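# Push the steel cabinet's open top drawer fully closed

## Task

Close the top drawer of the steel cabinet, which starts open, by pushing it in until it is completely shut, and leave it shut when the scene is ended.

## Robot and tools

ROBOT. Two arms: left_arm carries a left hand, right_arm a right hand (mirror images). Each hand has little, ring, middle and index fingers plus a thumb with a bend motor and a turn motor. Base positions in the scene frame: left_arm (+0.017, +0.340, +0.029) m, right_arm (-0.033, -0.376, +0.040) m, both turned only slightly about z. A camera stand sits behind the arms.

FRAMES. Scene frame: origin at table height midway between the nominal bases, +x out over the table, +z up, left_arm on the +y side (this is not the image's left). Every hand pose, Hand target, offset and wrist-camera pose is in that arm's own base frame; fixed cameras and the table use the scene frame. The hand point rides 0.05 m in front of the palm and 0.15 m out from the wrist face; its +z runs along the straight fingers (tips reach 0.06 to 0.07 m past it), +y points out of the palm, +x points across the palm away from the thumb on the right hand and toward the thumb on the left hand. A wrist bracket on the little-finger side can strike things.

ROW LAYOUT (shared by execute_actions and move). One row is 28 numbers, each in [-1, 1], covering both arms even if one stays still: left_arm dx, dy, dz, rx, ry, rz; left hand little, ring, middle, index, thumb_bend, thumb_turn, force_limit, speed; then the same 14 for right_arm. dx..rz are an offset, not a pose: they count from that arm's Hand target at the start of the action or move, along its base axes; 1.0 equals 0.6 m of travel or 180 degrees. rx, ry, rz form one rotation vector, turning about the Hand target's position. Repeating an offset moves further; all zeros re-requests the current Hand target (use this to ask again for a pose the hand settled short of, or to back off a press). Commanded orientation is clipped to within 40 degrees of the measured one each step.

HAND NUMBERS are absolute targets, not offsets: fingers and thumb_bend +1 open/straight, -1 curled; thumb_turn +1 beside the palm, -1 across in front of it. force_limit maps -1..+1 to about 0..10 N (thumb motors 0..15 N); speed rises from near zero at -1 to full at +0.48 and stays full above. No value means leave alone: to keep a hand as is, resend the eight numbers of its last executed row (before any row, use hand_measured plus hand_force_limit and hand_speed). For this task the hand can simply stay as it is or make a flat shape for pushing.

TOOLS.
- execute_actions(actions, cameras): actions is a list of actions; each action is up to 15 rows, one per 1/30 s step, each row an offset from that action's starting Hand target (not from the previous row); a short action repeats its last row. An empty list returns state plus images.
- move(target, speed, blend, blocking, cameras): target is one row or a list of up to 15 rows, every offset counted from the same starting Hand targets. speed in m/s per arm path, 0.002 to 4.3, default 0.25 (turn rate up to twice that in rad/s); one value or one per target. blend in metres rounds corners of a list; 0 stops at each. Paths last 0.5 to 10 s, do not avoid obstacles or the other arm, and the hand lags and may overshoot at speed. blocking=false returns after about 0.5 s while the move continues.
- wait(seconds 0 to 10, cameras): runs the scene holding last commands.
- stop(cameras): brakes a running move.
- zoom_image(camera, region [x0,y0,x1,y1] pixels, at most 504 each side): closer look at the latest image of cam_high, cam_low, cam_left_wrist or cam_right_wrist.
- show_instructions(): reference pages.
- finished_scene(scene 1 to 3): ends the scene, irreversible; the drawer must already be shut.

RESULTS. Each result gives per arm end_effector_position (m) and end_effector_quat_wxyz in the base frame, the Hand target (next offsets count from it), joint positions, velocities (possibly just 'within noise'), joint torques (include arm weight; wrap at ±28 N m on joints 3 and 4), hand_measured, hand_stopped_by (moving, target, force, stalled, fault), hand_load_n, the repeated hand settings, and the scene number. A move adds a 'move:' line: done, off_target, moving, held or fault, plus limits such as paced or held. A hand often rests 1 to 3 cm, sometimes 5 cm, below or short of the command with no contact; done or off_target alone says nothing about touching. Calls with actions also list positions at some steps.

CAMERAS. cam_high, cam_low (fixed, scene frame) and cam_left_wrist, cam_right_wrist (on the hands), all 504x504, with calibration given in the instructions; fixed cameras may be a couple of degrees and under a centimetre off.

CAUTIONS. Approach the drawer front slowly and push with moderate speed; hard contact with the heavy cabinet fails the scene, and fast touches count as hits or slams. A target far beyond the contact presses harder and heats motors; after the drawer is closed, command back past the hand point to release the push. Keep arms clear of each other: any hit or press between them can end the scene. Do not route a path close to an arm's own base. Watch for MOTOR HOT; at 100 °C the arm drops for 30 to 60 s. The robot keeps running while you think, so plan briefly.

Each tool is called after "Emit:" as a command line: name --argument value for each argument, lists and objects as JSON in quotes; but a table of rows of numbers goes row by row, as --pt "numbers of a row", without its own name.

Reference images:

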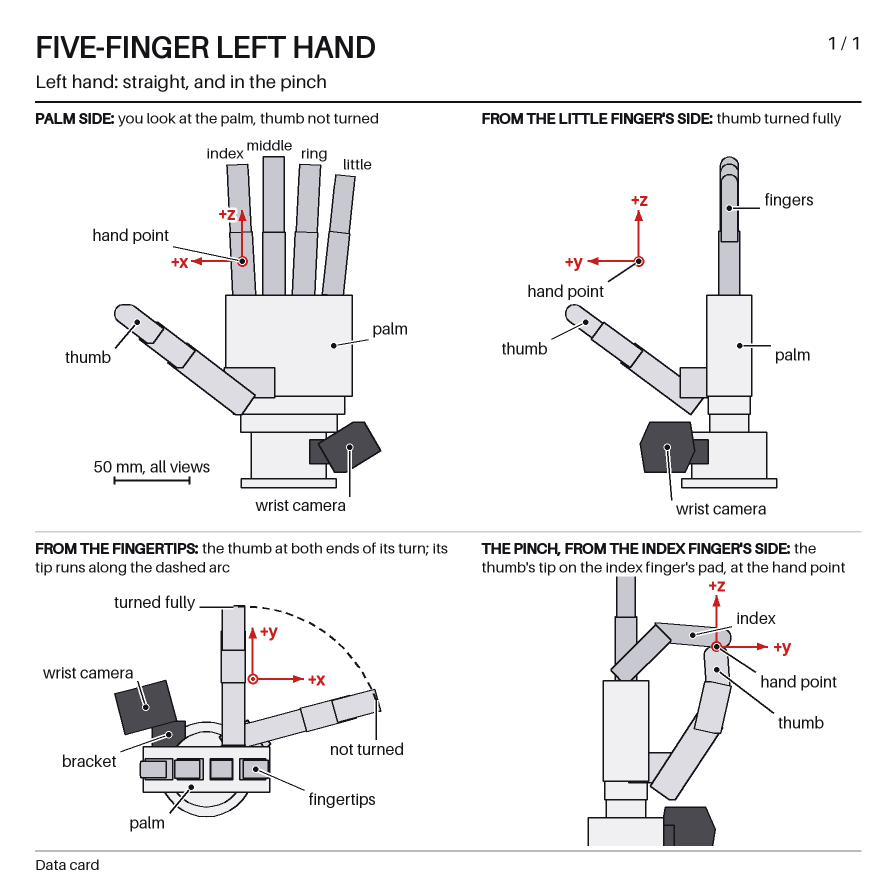

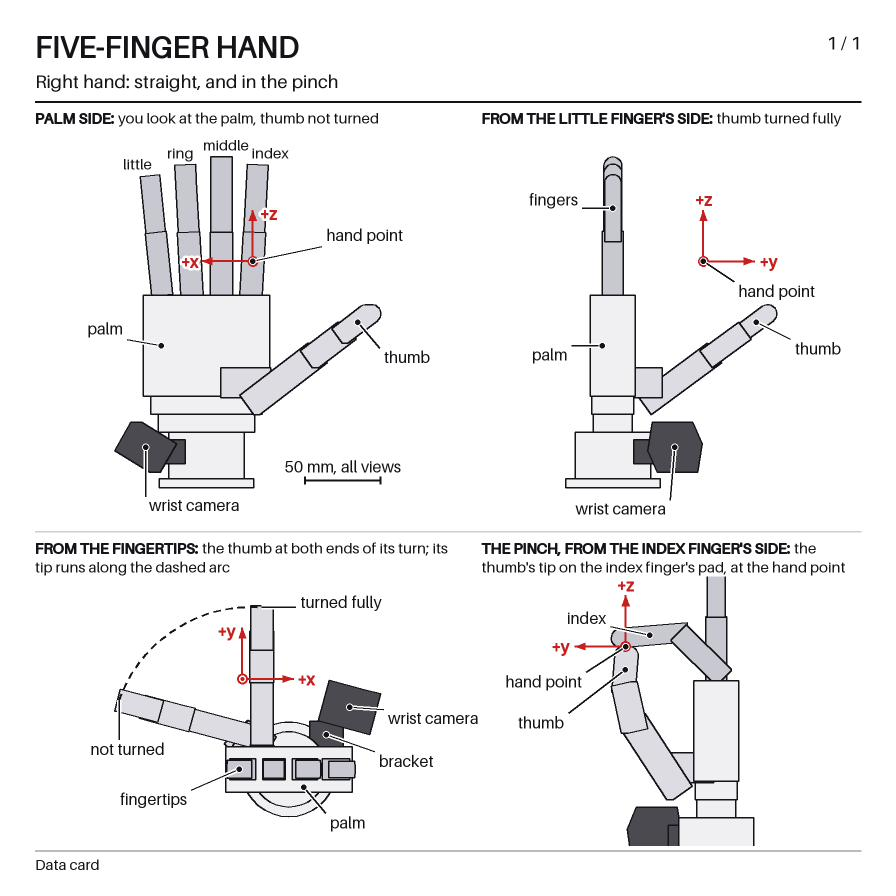

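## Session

Emit:
execute_actions --actions '[]'

Scene clock: 0.00 s.
left_arm: end_effector_position=(+0.5315, +0.0242, +0.2665) hand_measured=(+1.000, +1.000, +1.000, +1.000, +1.000, +1.000) hand_load_n=(+0.0, +0.0, +0.0, +0.0, +0.0, +0.0) hand_stopped_by=(target, target, target, target, target, target) hand_force_limit=0.00 hand_speed=-0.80 end_effector_quat_wxyz=(-0.070, +0.333, +0.913, +0.223) | right_arm: end_effector_position=(+0.3705, +0.0328, +0.0880) hand_measured=(+1.000, +1.000, +1.000, +1.000, +1.000, +1.000) hand_load_n=(+0.0, +0.0, +0.0, +0.0, +0.0, +0.0) hand_stopped_by=(target, target, target, target, target, target) hand_force_limit=0.00 hand_speed=-0.80 end_effector_quat_wxyz=(-0.114, -0.479, +0.858, +0.146)
Joint positions: left_arm=[-0.234 1.739 1.714 -1.641 -0.463 2.014] | right_arm=[-0.108 1.748 1.278 -1.458 -0.104 0.426]
Joint velocities: within noise
Joint torques (N m): no reading
Heat: left arm: hottest waist 30 °C; right arm: hottest shoulder 33 °C.
Hand target: left_arm +0.5364, +0.0231, +0.2723; -0.062, +0.331, +0.914, +0.224 | right_arm +0.3762, +0.0322, +0.0896; -0.110, -0.480, +0.859, +0.143
camera_calibration:
cam_left_wrist: T_world_to_cam=[[-0.796357, -0.535414, -0.281333, 0.509928], [-0.537963, 0.41444, 0.734054, 0.0843535], [-0.276427, 0.735916, -0.618074, 0.408418], [0, 0, 0, 1]] pos_world=[0.564362, -0.0624984, 0.333973]
cam_right_wrist: T_world_to_cam=[[-0.895029, 0.239749, 0.376089, 0.285921], [0.416672, 0.750236, 0.513351, -0.226159], [-0.159081, 0.616171, -0.77138, 0.218296], [0, 0, 0, 1]] pos_world=[0.384869, -0.0333841, 0.176956]

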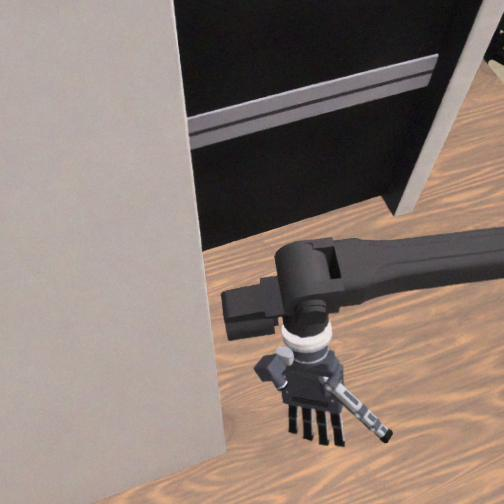

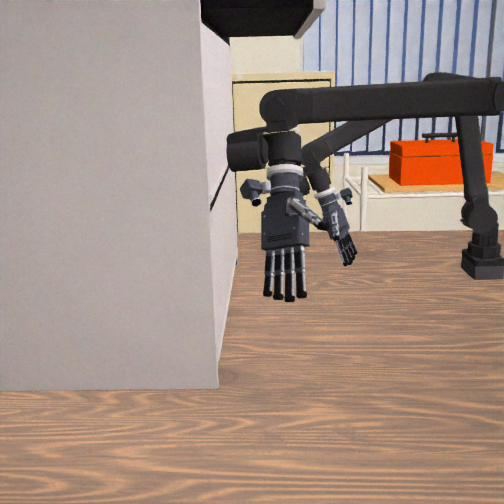

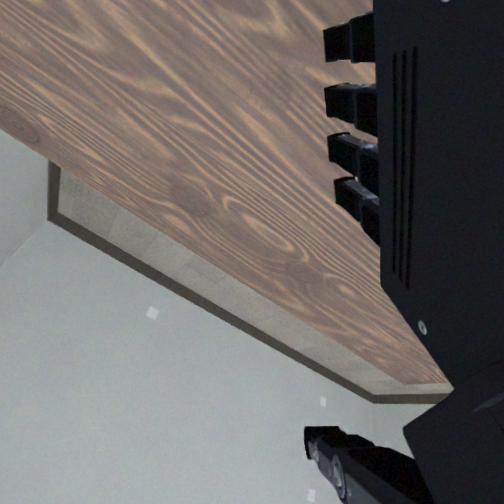

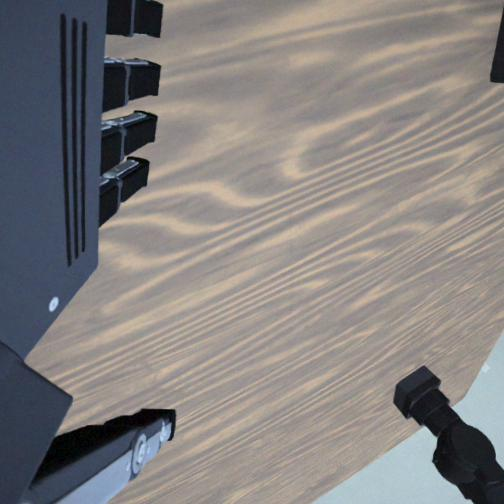

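Emit:
zoom_image --camera "cam_low" --region '[190, 0, 350, 110]'

Emit:
zoom_image --camera "cam_high" --region '[160, 0, 504, 260]'

Scaled by 3.150 from the camera's 504x504 image, which has a finer 720x720 frame.

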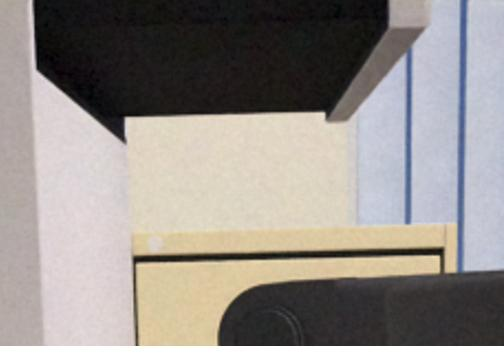

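Scaled by 1.465 from the camera's 504x504 image, which has a finer 720x720 frame.

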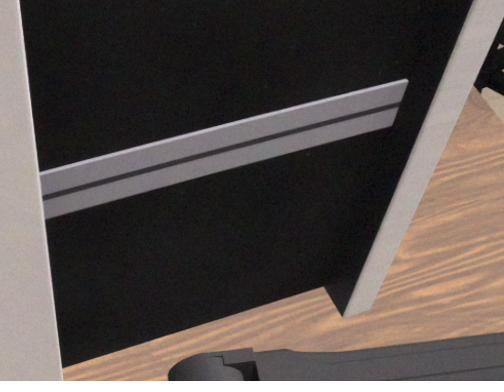

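Emit:
move --pt "0 0 0 0 0 0 1 1 1 1 1 1 0 -0.8 -0.02 -0.002 0.55 -0.078 -0.30 0.065 -1 -1 -1 -1 1 1 0 -0.3" --pt "0 0 0 0 0 0 1 1 1 1 1 1 0 -0.8 0.04 -0.004 0.933 -0.1555 -0.6014 0.1307 -1 -1 -1 -1 1 1 0 -0.3" --speed 0.35 --blend '[0.06,0]' --cameras '["cam_low","cam_high","cam_right_wrist"]'

Scene clock: 63.87 s.
left_arm: end_effector_position=(+0.5315, +0.0242, +0.2665) hand_measured=(+1.000, +1.000, +1.000, +1.000, +1.000, +1.000) hand_load_n=(+0.0, +0.0, +0.0, +0.0, +0.0, +0.0) hand_stopped_by=(target, target, target, target, target, target) hand_force_limit=0.00 hand_speed=-0.80 end_effector_quat_wxyz=(-0.070, +0.333, +0.913, +0.223) | right_arm: end_effector_position=(+0.4028, +0.0340, +0.6311) hand_measured=(-1.000, -1.000, -1.000, -1.000, +1.000, +1.000) hand_load_n=(+0.0, +0.0, +0.0, +0.0, +0.0, +0.0) hand_stopped_by=(target, target, target, target, target, target) hand_force_limit=0.00 hand_speed=-0.30 end_effector_quat_wxyz=(+0.493, -0.511, +0.512, -0.485)
Joint positions: left_arm=[-0.234 1.739 1.714 -1.641 -0.463 2.014] | right_arm=[0.008 0.891 1.555 -0.708 0 0.009]
Joint torques (N m): left_arm=[0.32 -16.21 8.47 -0.06 -0.32 -0.05] | right_arm=[-0.26 -3.19 10.15 2.48 -0.12 -0.28]
Heat: left arm: hottest elbow 36 °C; right arm: hottest shoulder 38 °C.
Hand target: left_arm +0.5364, +0.0231, +0.2723; -0.062, +0.331, +0.914, +0.224 | right_arm +0.4002, +0.0298, +0.6495; +0.500, -0.500, +0.500, -0.500
Off the commanded pose: left_arm 0.008 m, 1 deg | right_arm 0.019 m, 3 deg.
move: off_target (right_arm)
camera_calibration:
cam_right_wrist: T_world_to_cam=[[-0.0577837, -0.268823, -0.961455, 0.634488], [-0.527937, 0.825613, -0.199112, 0.308313], [0.847315, 0.496082, -0.189629, -0.126729], [0, 0, 0, 1]] pos_world=[0.306813, -0.0211142, 0.647389]
Images, in order (width x height): cam_high 504x504, cam_low 504x504, cam_right_wrist 504x504.

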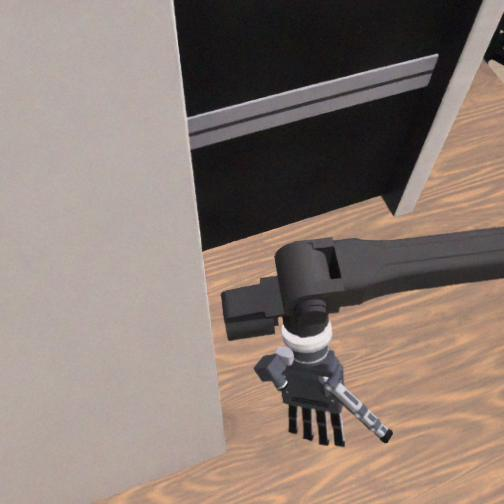

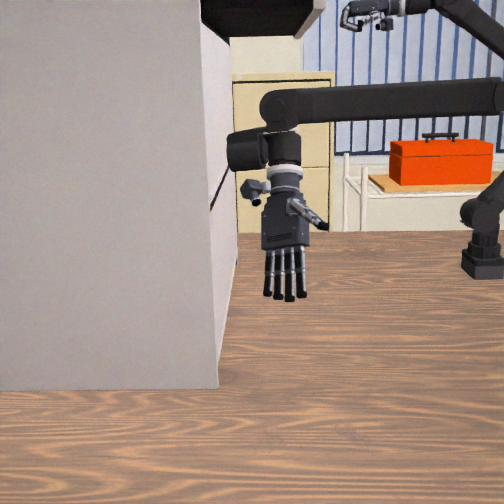

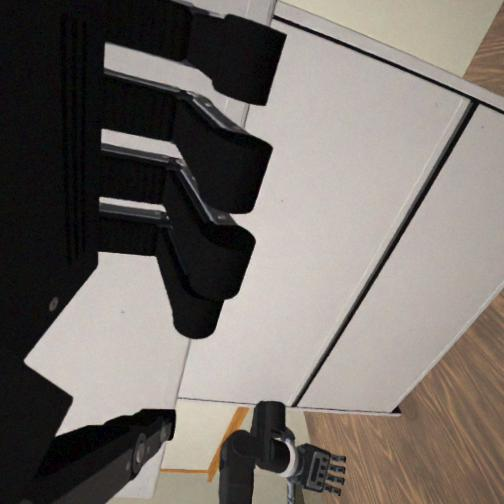

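Emit:
move --pt "0 0 0 0 0 0 1 1 1 1 1 1 0 -0.8 0.067 0 0.035 0 0 0 -1 -1 -1 -1 1 1 0 -0.3" --pt "0 0 0 0 0 0 1 1 1 1 1 1 0 -0.8 0.433 0 0.035 0 0 0 -1 -1 -1 -1 1 1 0 -0.3" --pt "0 0 0 0 0 0 1 1 1 1 1 1 0 -0.8 0.555 0 0.032 0 0 0 -1 -1 -1 -1 1 1 0 -0.3" --speed '[0.15,0.12,0.05]' --blend '[0.02,0.02,0]' --cameras '["cam_low","cam_high","cam_right_wrist"]'

Scene clock: 80.63 s.
left_arm: end_effector_position=(+0.5315, +0.0242, +0.2665) hand_measured=(+1.000, +1.000, +1.000, +1.000, +1.000, +1.000) hand_load_n=(+0.0, +0.0, +0.0, +0.0, +0.0, +0.0) hand_stopped_by=(target, target, target, target, target, target) hand_force_limit=0.00 hand_speed=-0.80 end_effector_quat_wxyz=(-0.070, +0.333, +0.913, +0.223) | right_arm: end_effector_position=(+0.6941, +0.0355, +0.6914) hand_measured=(-1.000, -1.000, -1.000, -1.000, +1.000, +1.000) hand_load_n=(-0.5, -0.5, -0.5, -3.0, +0.0, -0.5) hand_stopped_by=(target, target, target, target, target, target) hand_force_limit=0.00 hand_speed=-0.30 end_effector_quat_wxyz=(+0.508, -0.497, +0.492, -0.503)
Joint positions: left_arm=[-0.234 1.739 1.714 -1.641 -0.463 2.014] | right_arm=[0.006 1.688 2.391 -0.681 -0.005 0.001]
Joint torques (N m): left_arm=[0.38 -16.38 8.47 -0.08 -0.32 -0.05] | right_arm=[-0.09 -9.17 11.52 2.06 0.06 -0.12]
Heat: left arm: hottest elbow 36 °C; right arm: hottest shoulder 36 °C.
Hand target: left_arm +0.5364, +0.0231, +0.2723; -0.062, +0.331, +0.914, +0.224 | right_arm +0.7332, +0.0297, +0.6685; +0.500, -0.500, +0.500, -0.500
Off the commanded pose: left_arm 0.008 m, 1 deg | right_arm 0.046 m, 1 deg.
move: off_target (right_arm)
camera_calibration:
cam_right_wrist: T_world_to_cam=[[0.0077074, -0.276453, -0.960997, 0.664212], [-0.515757, 0.822236, -0.240672, 0.493182], [0.8567, 0.497496, -0.136245, -0.4064], [0, 0, 0, 1]] pos_world=[0.597406, -0.0197067, 0.701631]
Images, in order (width x height): cam_high 504x504, cam_low 504x504, cam_right_wrist 504x504.

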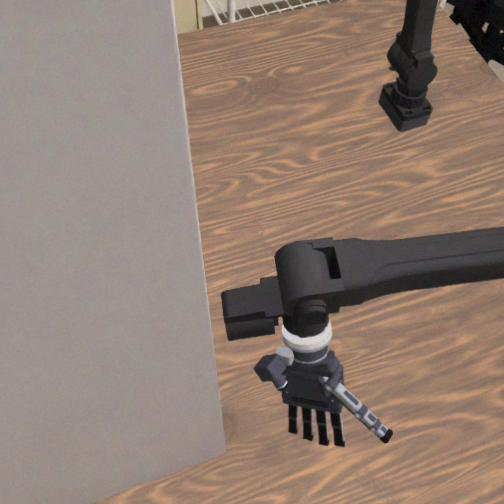

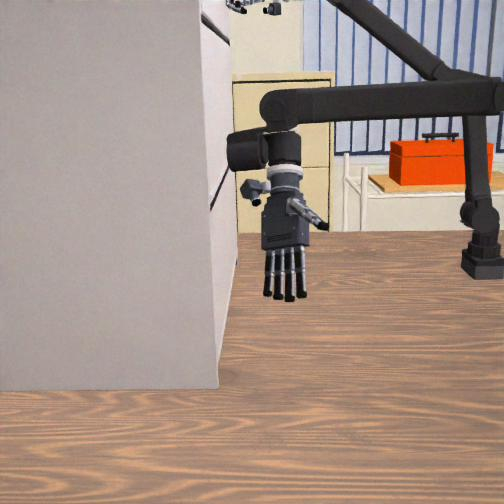

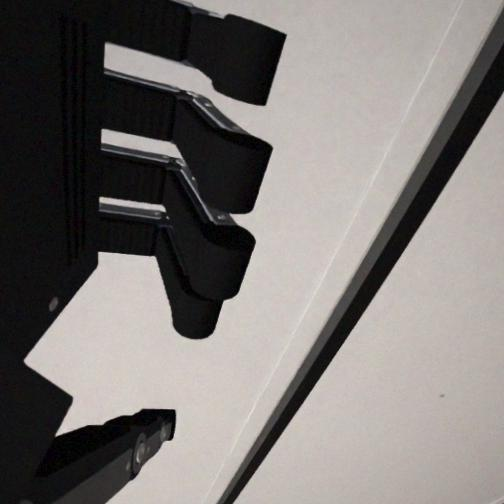

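Emit:
zoom_image --camera "cam_low" --region '[190, 0, 290, 80]'

Emit:
zoom_image --camera "cam_high" --region '[150, 0, 260, 504]'

Scaled by 5.040 from the camera's 504x504 image, which has a finer 720x720 frame.

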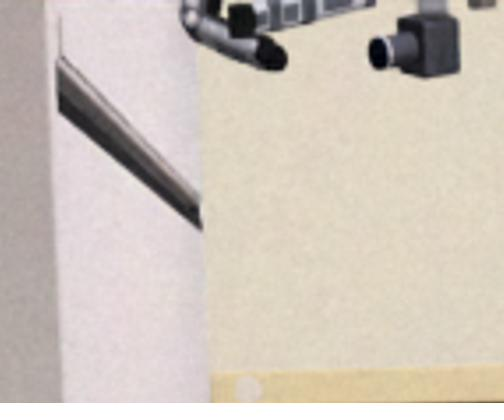

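Scaled by 1.000.

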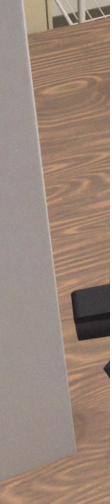

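Emit:
move --target '[0,0,0,0,0,0,1,1,1,1,1,1,0,-0.8,-0.13,0,0.0,0,0,0,-1,-1,-1,-1,1,1,0,-0.3]' --speed 0.1 --cameras '["cam_low","cam_right_wrist"]'

Emit:
zoom_image --camera "cam_low" --region '[190, 0, 290, 80]'

Scene clock: 87.50 s.
left_arm: end_effector_position=(+0.5315, +0.0242, +0.2665) hand_measured=(+1.000, +1.000, +1.000, +1.000, +1.000, +1.000) hand_load_n=(+0.0, +0.0, +0.0, +0.0, +0.0, +0.0) hand_stopped_by=(target, target, target, target, target, target) hand_force_limit=0.00 hand_speed=-0.80 end_effector_quat_wxyz=(-0.070, +0.333, +0.913, +0.223) | right_arm: end_effector_position=(+0.6542, +0.0350, +0.6654) hand_measured=(-1.000, -1.000, -1.000, -1.000, +1.000, +1.000) hand_load_n=(+0.0, +0.0, +0.0, +0.0, +0.0, -0.5) hand_stopped_by=(target, target, target, target, target, target) hand_force_limit=0.00 hand_speed=-0.30 end_effector_quat_wxyz=(+0.499, -0.506, +0.502, -0.493)
Joint positions: left_arm=[-0.234 1.739 1.714 -1.641 -0.463 2.014] | right_arm=[0.006 1.528 2.137 -0.624 -0.003 0.001]
Joint torques (N m): left_arm=[0.32 -16.38 8.47 -0.1 -0.33 -0.05] | right_arm=[0.32 -13.45 7.97 2.61 -0.01 -0.11]
Heat: left arm: hottest elbow 37 °C; right arm: hottest elbow 37 °C.
Hand target: left_arm +0.5364, +0.0231, +0.2723; -0.062, +0.331, +0.914, +0.224 | right_arm +0.6552, +0.0298, +0.6686; +0.500, -0.500, +0.500, -0.500
Off the commanded pose: left_arm 0.008 m, 1 deg | right_arm 0.006 m, 1 deg.
move: done
camera_calibration:
cam_right_wrist: T_world_to_cam=[[-0.0296813, -0.276688, -0.960501, 0.663412], [-0.523712, 0.822776, -0.22083, 0.458727], [0.851378, 0.496471, -0.169326, -0.349995], [0, 0, 0, 1]] pos_world=[0.55791, -0.0201093, 0.679245]
Images, in order (width x height): cam_low 504x504, cam_right_wrist 504x504.

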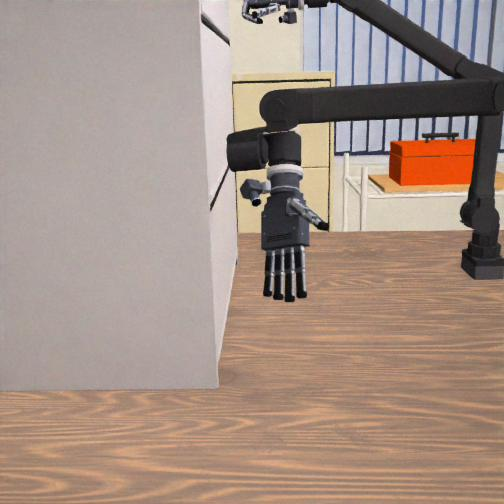

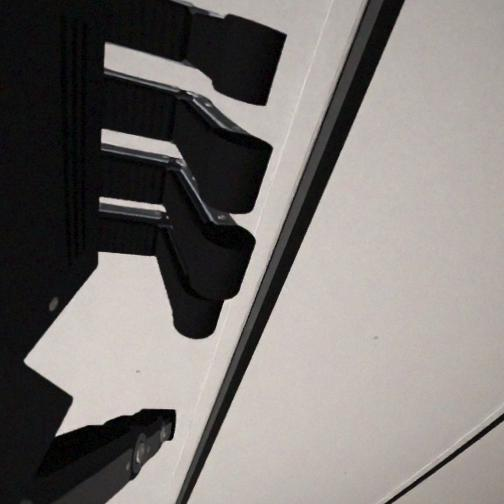

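Scaled by 5.040 from the camera's 504x504 image, which has a finer 720x720 frame.

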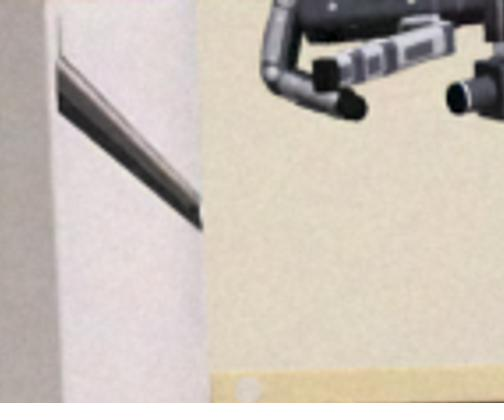

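Emit:
finished_scene --scene 2

The scene is finished: the task was done.


## Next scene

The same job, from a new start.

Reference images:

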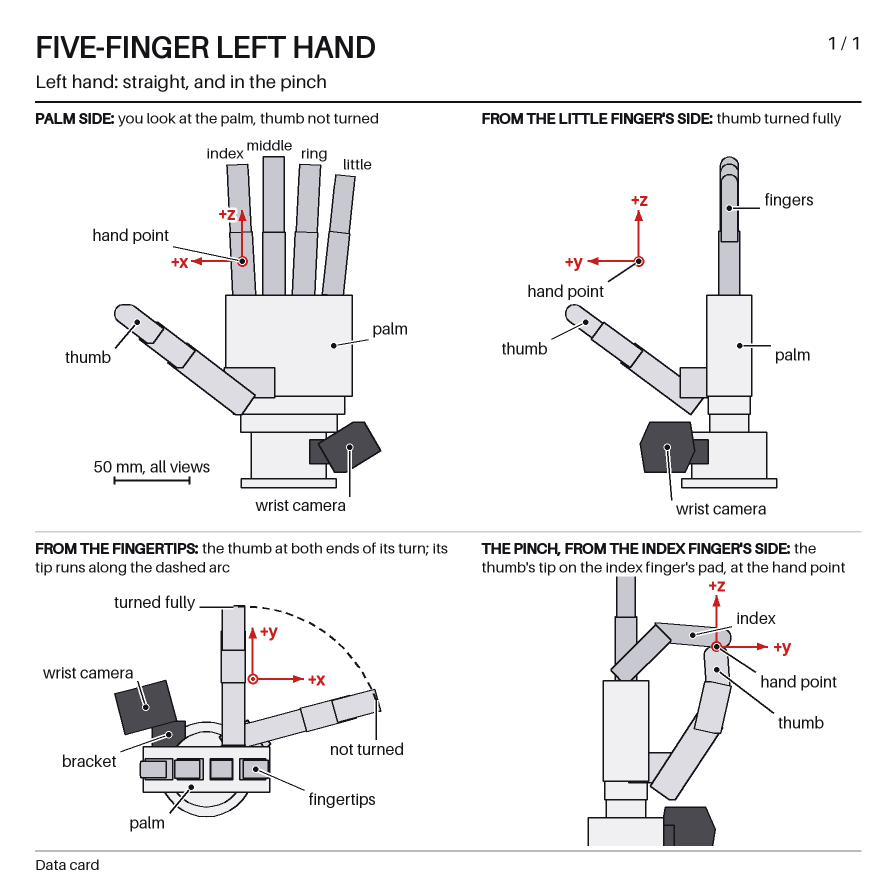

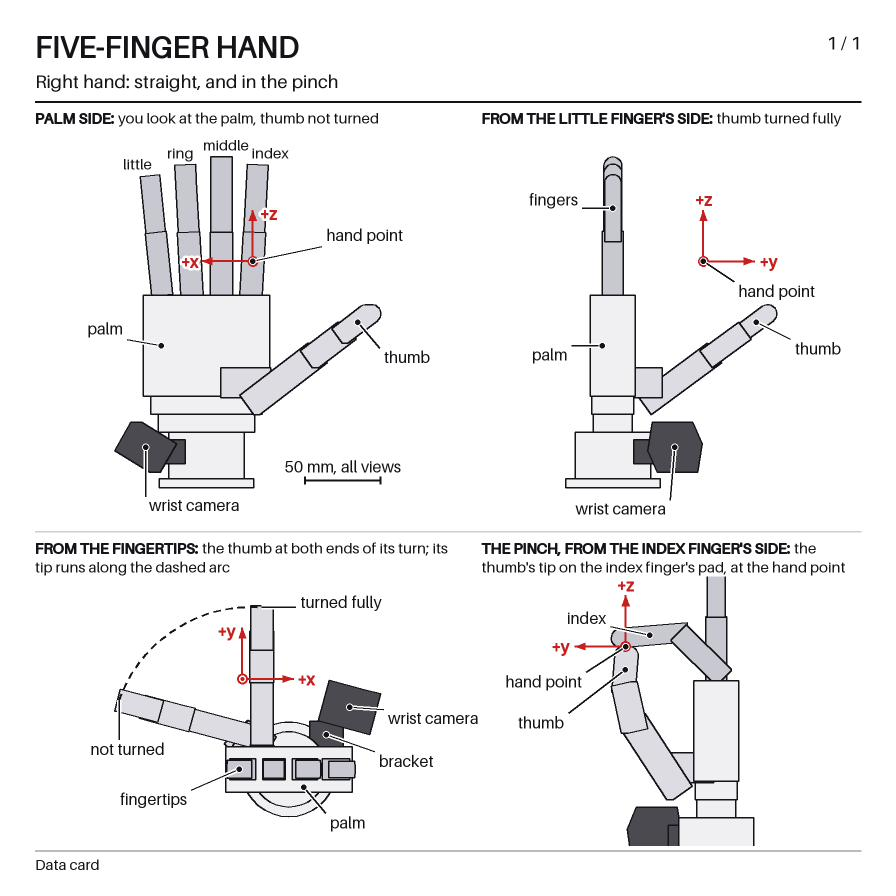

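Emit:
execute_actions --actions '[]'

Scene clock: 0.00 s.
left_arm: end_effector_position=(+0.5942, -0.4758, +0.3061) hand_measured=(+1.000, +1.000, +1.000, +1.000, +1.000, +1.000) hand_load_n=(+0.0, +0.0, +0.0, +0.0, +0.0, +0.0) hand_stopped_by=(target, target, target, target, target, target) hand_force_limit=0.00 hand_speed=-0.80 end_effector_quat_wxyz=(+0.623, -0.005, +0.654, -0.429) | right_arm: end_effector_position=(+0.1327, +0.1796, +0.0775) hand_measured=(+1.000, +1.000, +1.000, +1.000, +1.000, +1.000) hand_load_n=(+0.0, +0.5, +0.0, +0.0, +0.0, +0.0) hand_stopped_by=(target, target, target, target, target, target) hand_force_limit=0.00 hand_speed=-0.80 end_effector_quat_wxyz=(+0.052, +0.858, +0.291, +0.421)
Joint positions: left_arm=[-0.759 1.73 1.276 0.601 -0.162 0.984] | right_arm=[1.693 1.06 0.455 -0.867 0.871 -0.579]
Joint velocities: within noise
Joint torques (N m): no reading
Heat: left arm: hottest waist 30 °C; right arm: hottest shoulder 32 °C.
Hand target: left_arm +0.5977, -0.4791, +0.3168; +0.628, -0.007, +0.646, -0.434 | right_arm +0.1319, +0.1863, +0.0816; +0.045, +0.858, +0.288, +0.422
camera_calibration:
cam_left_wrist: T_world_to_cam=[[-0.571878, -0.732301, 0.369717, -0.123122], [-0.475004, -0.0718471, -0.877046, 0.520581], [0.668825, -0.67718, -0.306759, -0.511138], [0, 0, 0, 1]] pos_world=[0.518729, -0.398892, 0.345297]
cam_right_wrist: T_world_to_cam=[[0.55751, -0.644276, 0.523538, -0.00363074], [-0.674462, -0.71921, -0.166846, 0.229592], [0.484029, -0.260088, -0.835506, 0.158998], [0, 0, 0, 1]] pos_world=[0.0799161, 0.204139, 0.173051]

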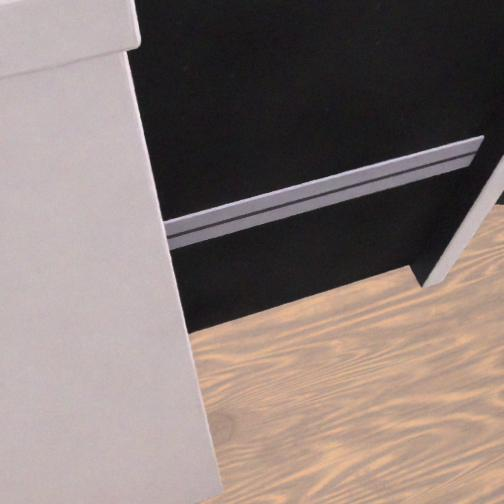

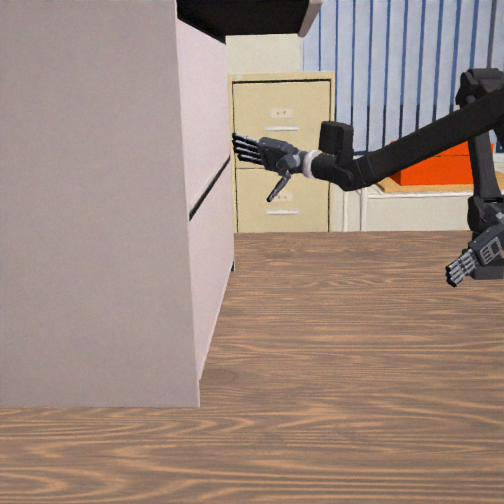

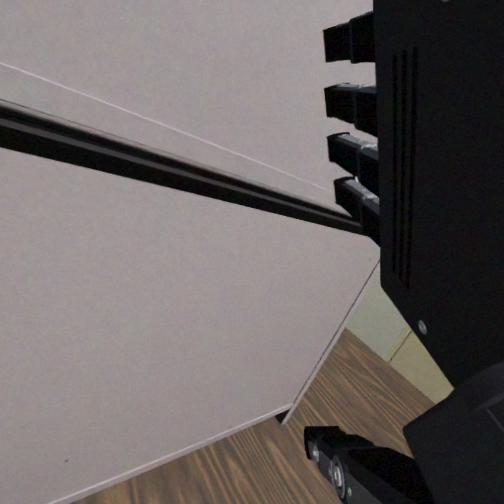

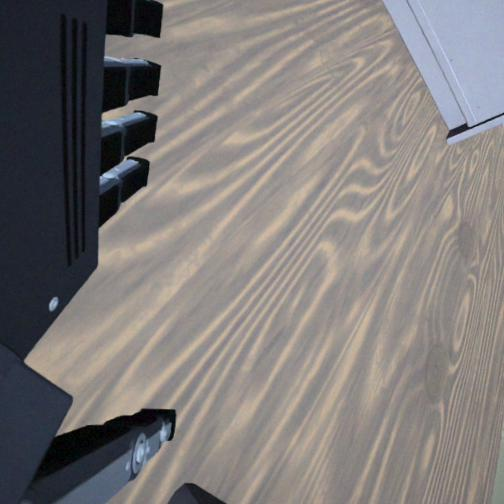

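Emit:
move --pt "0 0 0 0 0 0 1 1 1 1 1 1 0 -0.8 0.33 -0.16 0.497 0.314 -0.038 -0.132 -1 -1 -1 -1 1 1 0 -0.3" --pt "0 0 0 0 0 0 1 1 1 1 1 1 0 -0.8 0.375 -0.225 0.893 0.628 -0.0752 -0.2645 -1 -1 -1 -1 1 1 0 -0.3" --speed 0.3 --blend '[0.05,0]' --cameras '["cam_low","cam_high","cam_right_wrist"]'

Scene clock: 55.73 s.
left_arm: end_effector_position=(+0.5942, -0.4758, +0.3061) hand_measured=(+1.000, +1.000, +1.000, +1.000, +1.000, +1.000) hand_load_n=(+0.0, +0.0, +0.0, +0.0, +0.0, -0.5) hand_stopped_by=(target, target, target, target, target, target) hand_force_limit=0.00 hand_speed=-0.80 end_effector_quat_wxyz=(+0.623, -0.005, +0.654, -0.429) | right_arm: end_effector_position=(+0.3590, +0.0546, +0.5957) hand_measured=(-1.000, -1.000, -1.000, -1.000, +1.000, +1.000) hand_load_n=(+0.0, +0.0, +0.5, +0.0, +0.0, +0.0) hand_stopped_by=(target, target, target, target, target, target) hand_force_limit=0.00 hand_speed=-0.30 end_effector_quat_wxyz=(+0.494, -0.512, +0.500, -0.495)
Joint positions: left_arm=[-0.759 1.73 1.276 0.601 -0.162 0.984] | right_arm=[0.137 0.737 1.375 -0.661 0.125 -0.01]
Joint torques (N m): left_arm=[0.21 -16.91 9.13 1.95 0.09 -0.02] | right_arm=[0.21 0.56 12.66 1.16 0.08 -0.05]
Heat: left arm: hottest elbow 36 °C; right arm: hottest elbow 34 °C.
Hand target: left_arm +0.5977, -0.4791, +0.3168; +0.628, -0.007, +0.646, -0.434 | right_arm +0.3569, +0.0514, +0.6174; +0.500, -0.501, +0.499, -0.500
Off the commanded pose: left_arm 0.012 m, 1 deg | right_arm 0.022 m, 2 deg.
move: off_target (left_arm, right_arm)
camera_calibration:
cam_right_wrist: T_world_to_cam=[[-0.0361224, -0.290288, -0.956257, 0.593732], [-0.526803, 0.818665, -0.228619, 0.278575], [0.84922, 0.495501, -0.182496, -0.111406], [0, 0, 0, 1]] pos_world=[0.262809, -0.000504888, 0.611117]
Images, in order (width x height): cam_high 504x504, cam_low 504x504, cam_right_wrist 504x504.

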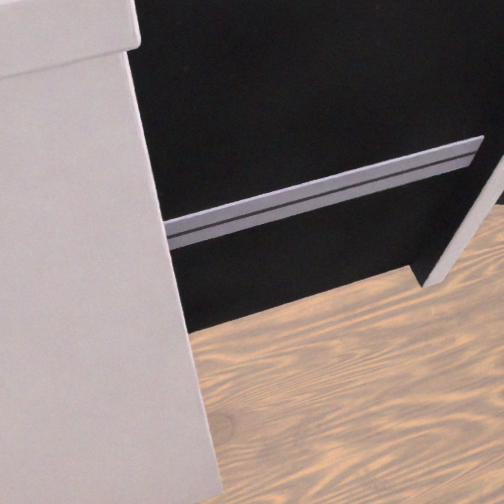

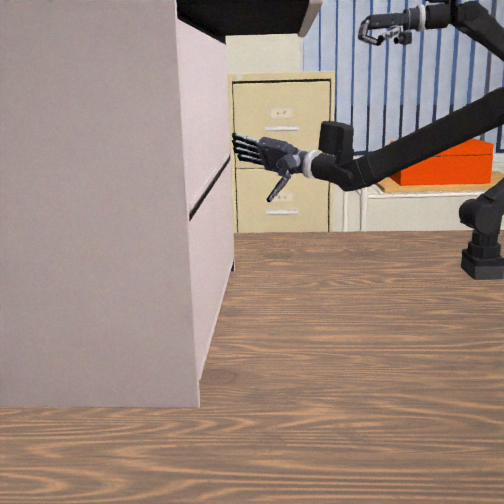

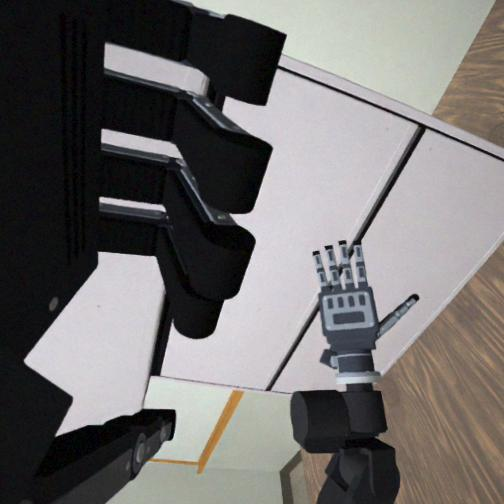

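Emit:
move --pt "0 0 0 0 0 0 1 1 1 1 1 1 0 -0.8 0.138 -0.01 0.088 0 0 0 -1 -1 -1 -1 1 1 0 -0.3" --pt "0 0 0 0 0 0 1 1 1 1 1 1 0 -0.8 0.522 -0.019 0.088 0 0 0 -1 -1 -1 -1 1 1 0 -0.3" --pt "0 0 0 0 0 0 1 1 1 1 1 1 0 -0.8 0.635 -0.023 0.085 0 0 0 -1 -1 -1 -1 1 1 0 -0.3" --speed '[0.15,0.12,0.05]' --blend '[0.02,0.02,0]' --cameras '["cam_low","cam_high","cam_right_wrist"]'

Emit:
zoom_image --camera "cam_low" --region '[160, 0, 260, 80]'

Scene clock: 70.23 s.
left_arm: end_effector_position=(+0.5942, -0.4758, +0.3061) hand_measured=(+1.000, +1.000, +1.000, +1.000, +1.000, +1.000) hand_load_n=(+0.0, +0.0, +0.0, +0.5, +0.0, +0.0) hand_stopped_by=(target, target, target, target, target, target) hand_force_limit=0.00 hand_speed=-0.80 end_effector_quat_wxyz=(+0.623, -0.005, +0.654, -0.429) | right_arm: end_effector_position=(+0.7022, +0.0424, +0.6881) hand_measured=(-1.000, -1.000, -1.000, -1.000, +1.000, +1.000) hand_load_n=(-4.0, -1.0, +0.0, +0.0, +0.0, -0.5) hand_stopped_by=(target, target, target, target, target, target) hand_force_limit=0.00 hand_speed=-0.30 end_effector_quat_wxyz=(+0.506, -0.496, +0.495, -0.503)
Joint positions: left_arm=[-0.759 1.73 1.276 0.601 -0.162 0.984] | right_arm=[0.022 1.712 2.417 -0.688 0.018 0.002]
Joint torques (N m): left_arm=[0.26 -16.91 9.1 1.94 0.08 -0.02] | right_arm=[-0.5 -10.46 12.05 2.29 -0.27 -0.18]
Heat: left arm: hottest elbow 36 °C; right arm: hottest elbow 36 °C.
Hand target: left_arm +0.5977, -0.4791, +0.3168; +0.628, -0.007, +0.646, -0.434 | right_arm +0.7378, +0.0374, +0.6684; +0.500, -0.500, +0.500, -0.500
Off the commanded pose: left_arm 0.012 m, 1 deg | right_arm 0.041 m, 1 deg.
move: off_target (left_arm, right_arm)
camera_calibration:
cam_right_wrist: T_world_to_cam=[[0.00133166, -0.27534, -0.961346, 0.667446], [-0.51121, 0.826047, -0.237297, 0.485217], [0.859455, 0.491766, -0.139656, -0.416489], [0, 0, 0, 1]] pos_world=[0.605113, -0.0122221, 0.698622]
Images, in order (width x height): cam_high 504x504, cam_low 504x504, cam_right_wrist 504x504.

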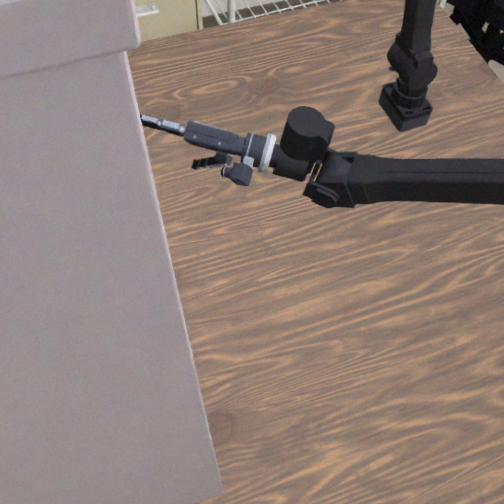

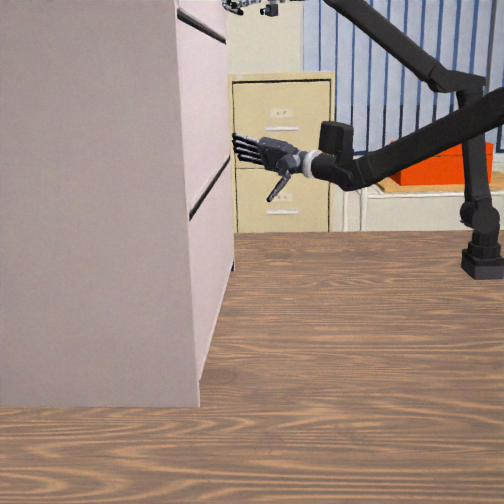

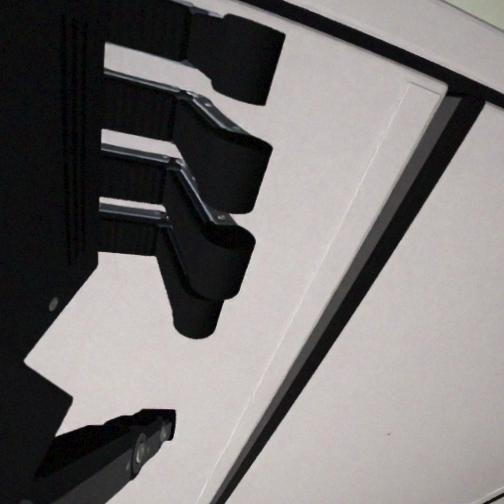

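Scaled by 5.040 from the camera's 504x504 image, which has a finer 720x720 frame.

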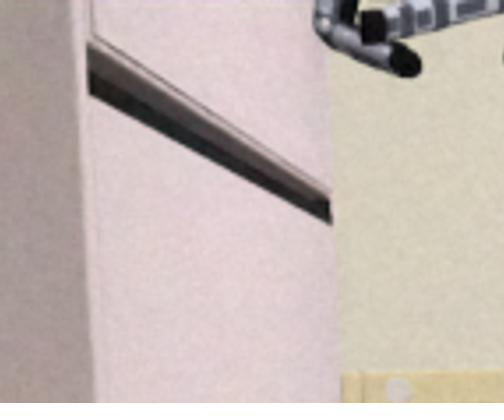

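Emit:
move --target '[0,0,0,0,0,0,1,1,1,1,1,1,0,-0.8,-0.13,0,0.0,0,0,0,-1,-1,-1,-1,1,1,0,-0.3]' --speed 0.1 --cameras '["cam_low","cam_right_wrist"]'

Scene clock: 74.73 s.
left_arm: end_effector_position=(+0.5942, -0.4758, +0.3061) hand_measured=(+1.000, +1.000, +1.000, +1.000, +1.000, +1.000) hand_load_n=(+0.0, +0.0, -0.5, +0.0, +0.0, +0.0) hand_stopped_by=(target, target, target, target, target, target) hand_force_limit=0.00 hand_speed=-0.80 end_effector_quat_wxyz=(+0.623, -0.005, +0.654, -0.429) | right_arm: end_effector_position=(+0.6597, +0.0420, +0.6656) hand_measured=(-1.000, -1.000, -1.000, -1.000, +1.000, +1.000) hand_load_n=(+0.0, +0.0, +0.0, +0.0, +0.0, -0.5) hand_stopped_by=(target, target, target, target, target, target) hand_force_limit=0.00 hand_speed=-0.30 end_effector_quat_wxyz=(+0.498, -0.505, +0.502, -0.494)
Joint positions: left_arm=[-0.759 1.73 1.276 0.601 -0.162 0.984] | right_arm=[0.022 1.544 2.155 -0.626 0.016 0.002]
Joint torques (N m): left_arm=[0.26 -16.91 9.1 1.94 0.09 -0.02] | right_arm=[0.79 -13.8 7.66 2.3 -0.09 -0.17]
Heat: left arm: hottest elbow 36 °C; right arm: hottest elbow 36 °C.
Hand target: left_arm +0.5977, -0.4791, +0.3168; +0.628, -0.007, +0.646, -0.434 | right_arm +0.6599, +0.0375, +0.6683; +0.500, -0.500, +0.500, -0.500
Off the commanded pose: left_arm 0.012 m, 1 deg | right_arm 0.005 m, 1 deg.
move: off_target (left_arm)
camera_calibration:
cam_right_wrist: T_world_to_cam=[[-0.0293675, -0.276068, -0.960689, 0.665645], [-0.520944, 0.824485, -0.221002, 0.454107], [0.853086, 0.493975, -0.168029, -0.359988], [0, 0, 0, 1]] pos_world=[0.563213, -0.012816, 0.679349]
Images, in order (width x height): cam_low 504x504, cam_right_wrist 504x504.

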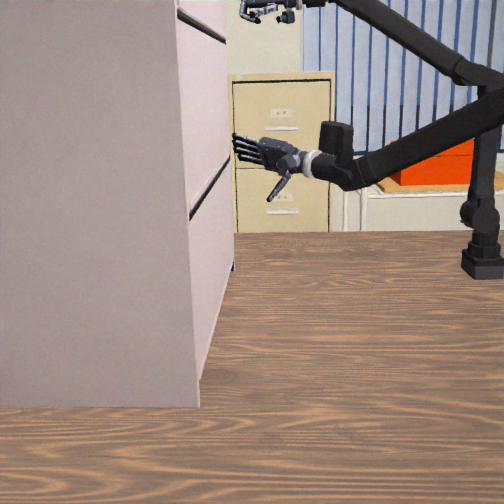

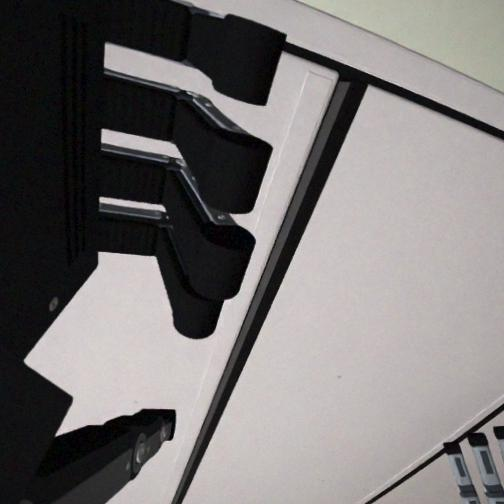

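Emit:
finished_scene --scene 3

The scene is finished: the task was done.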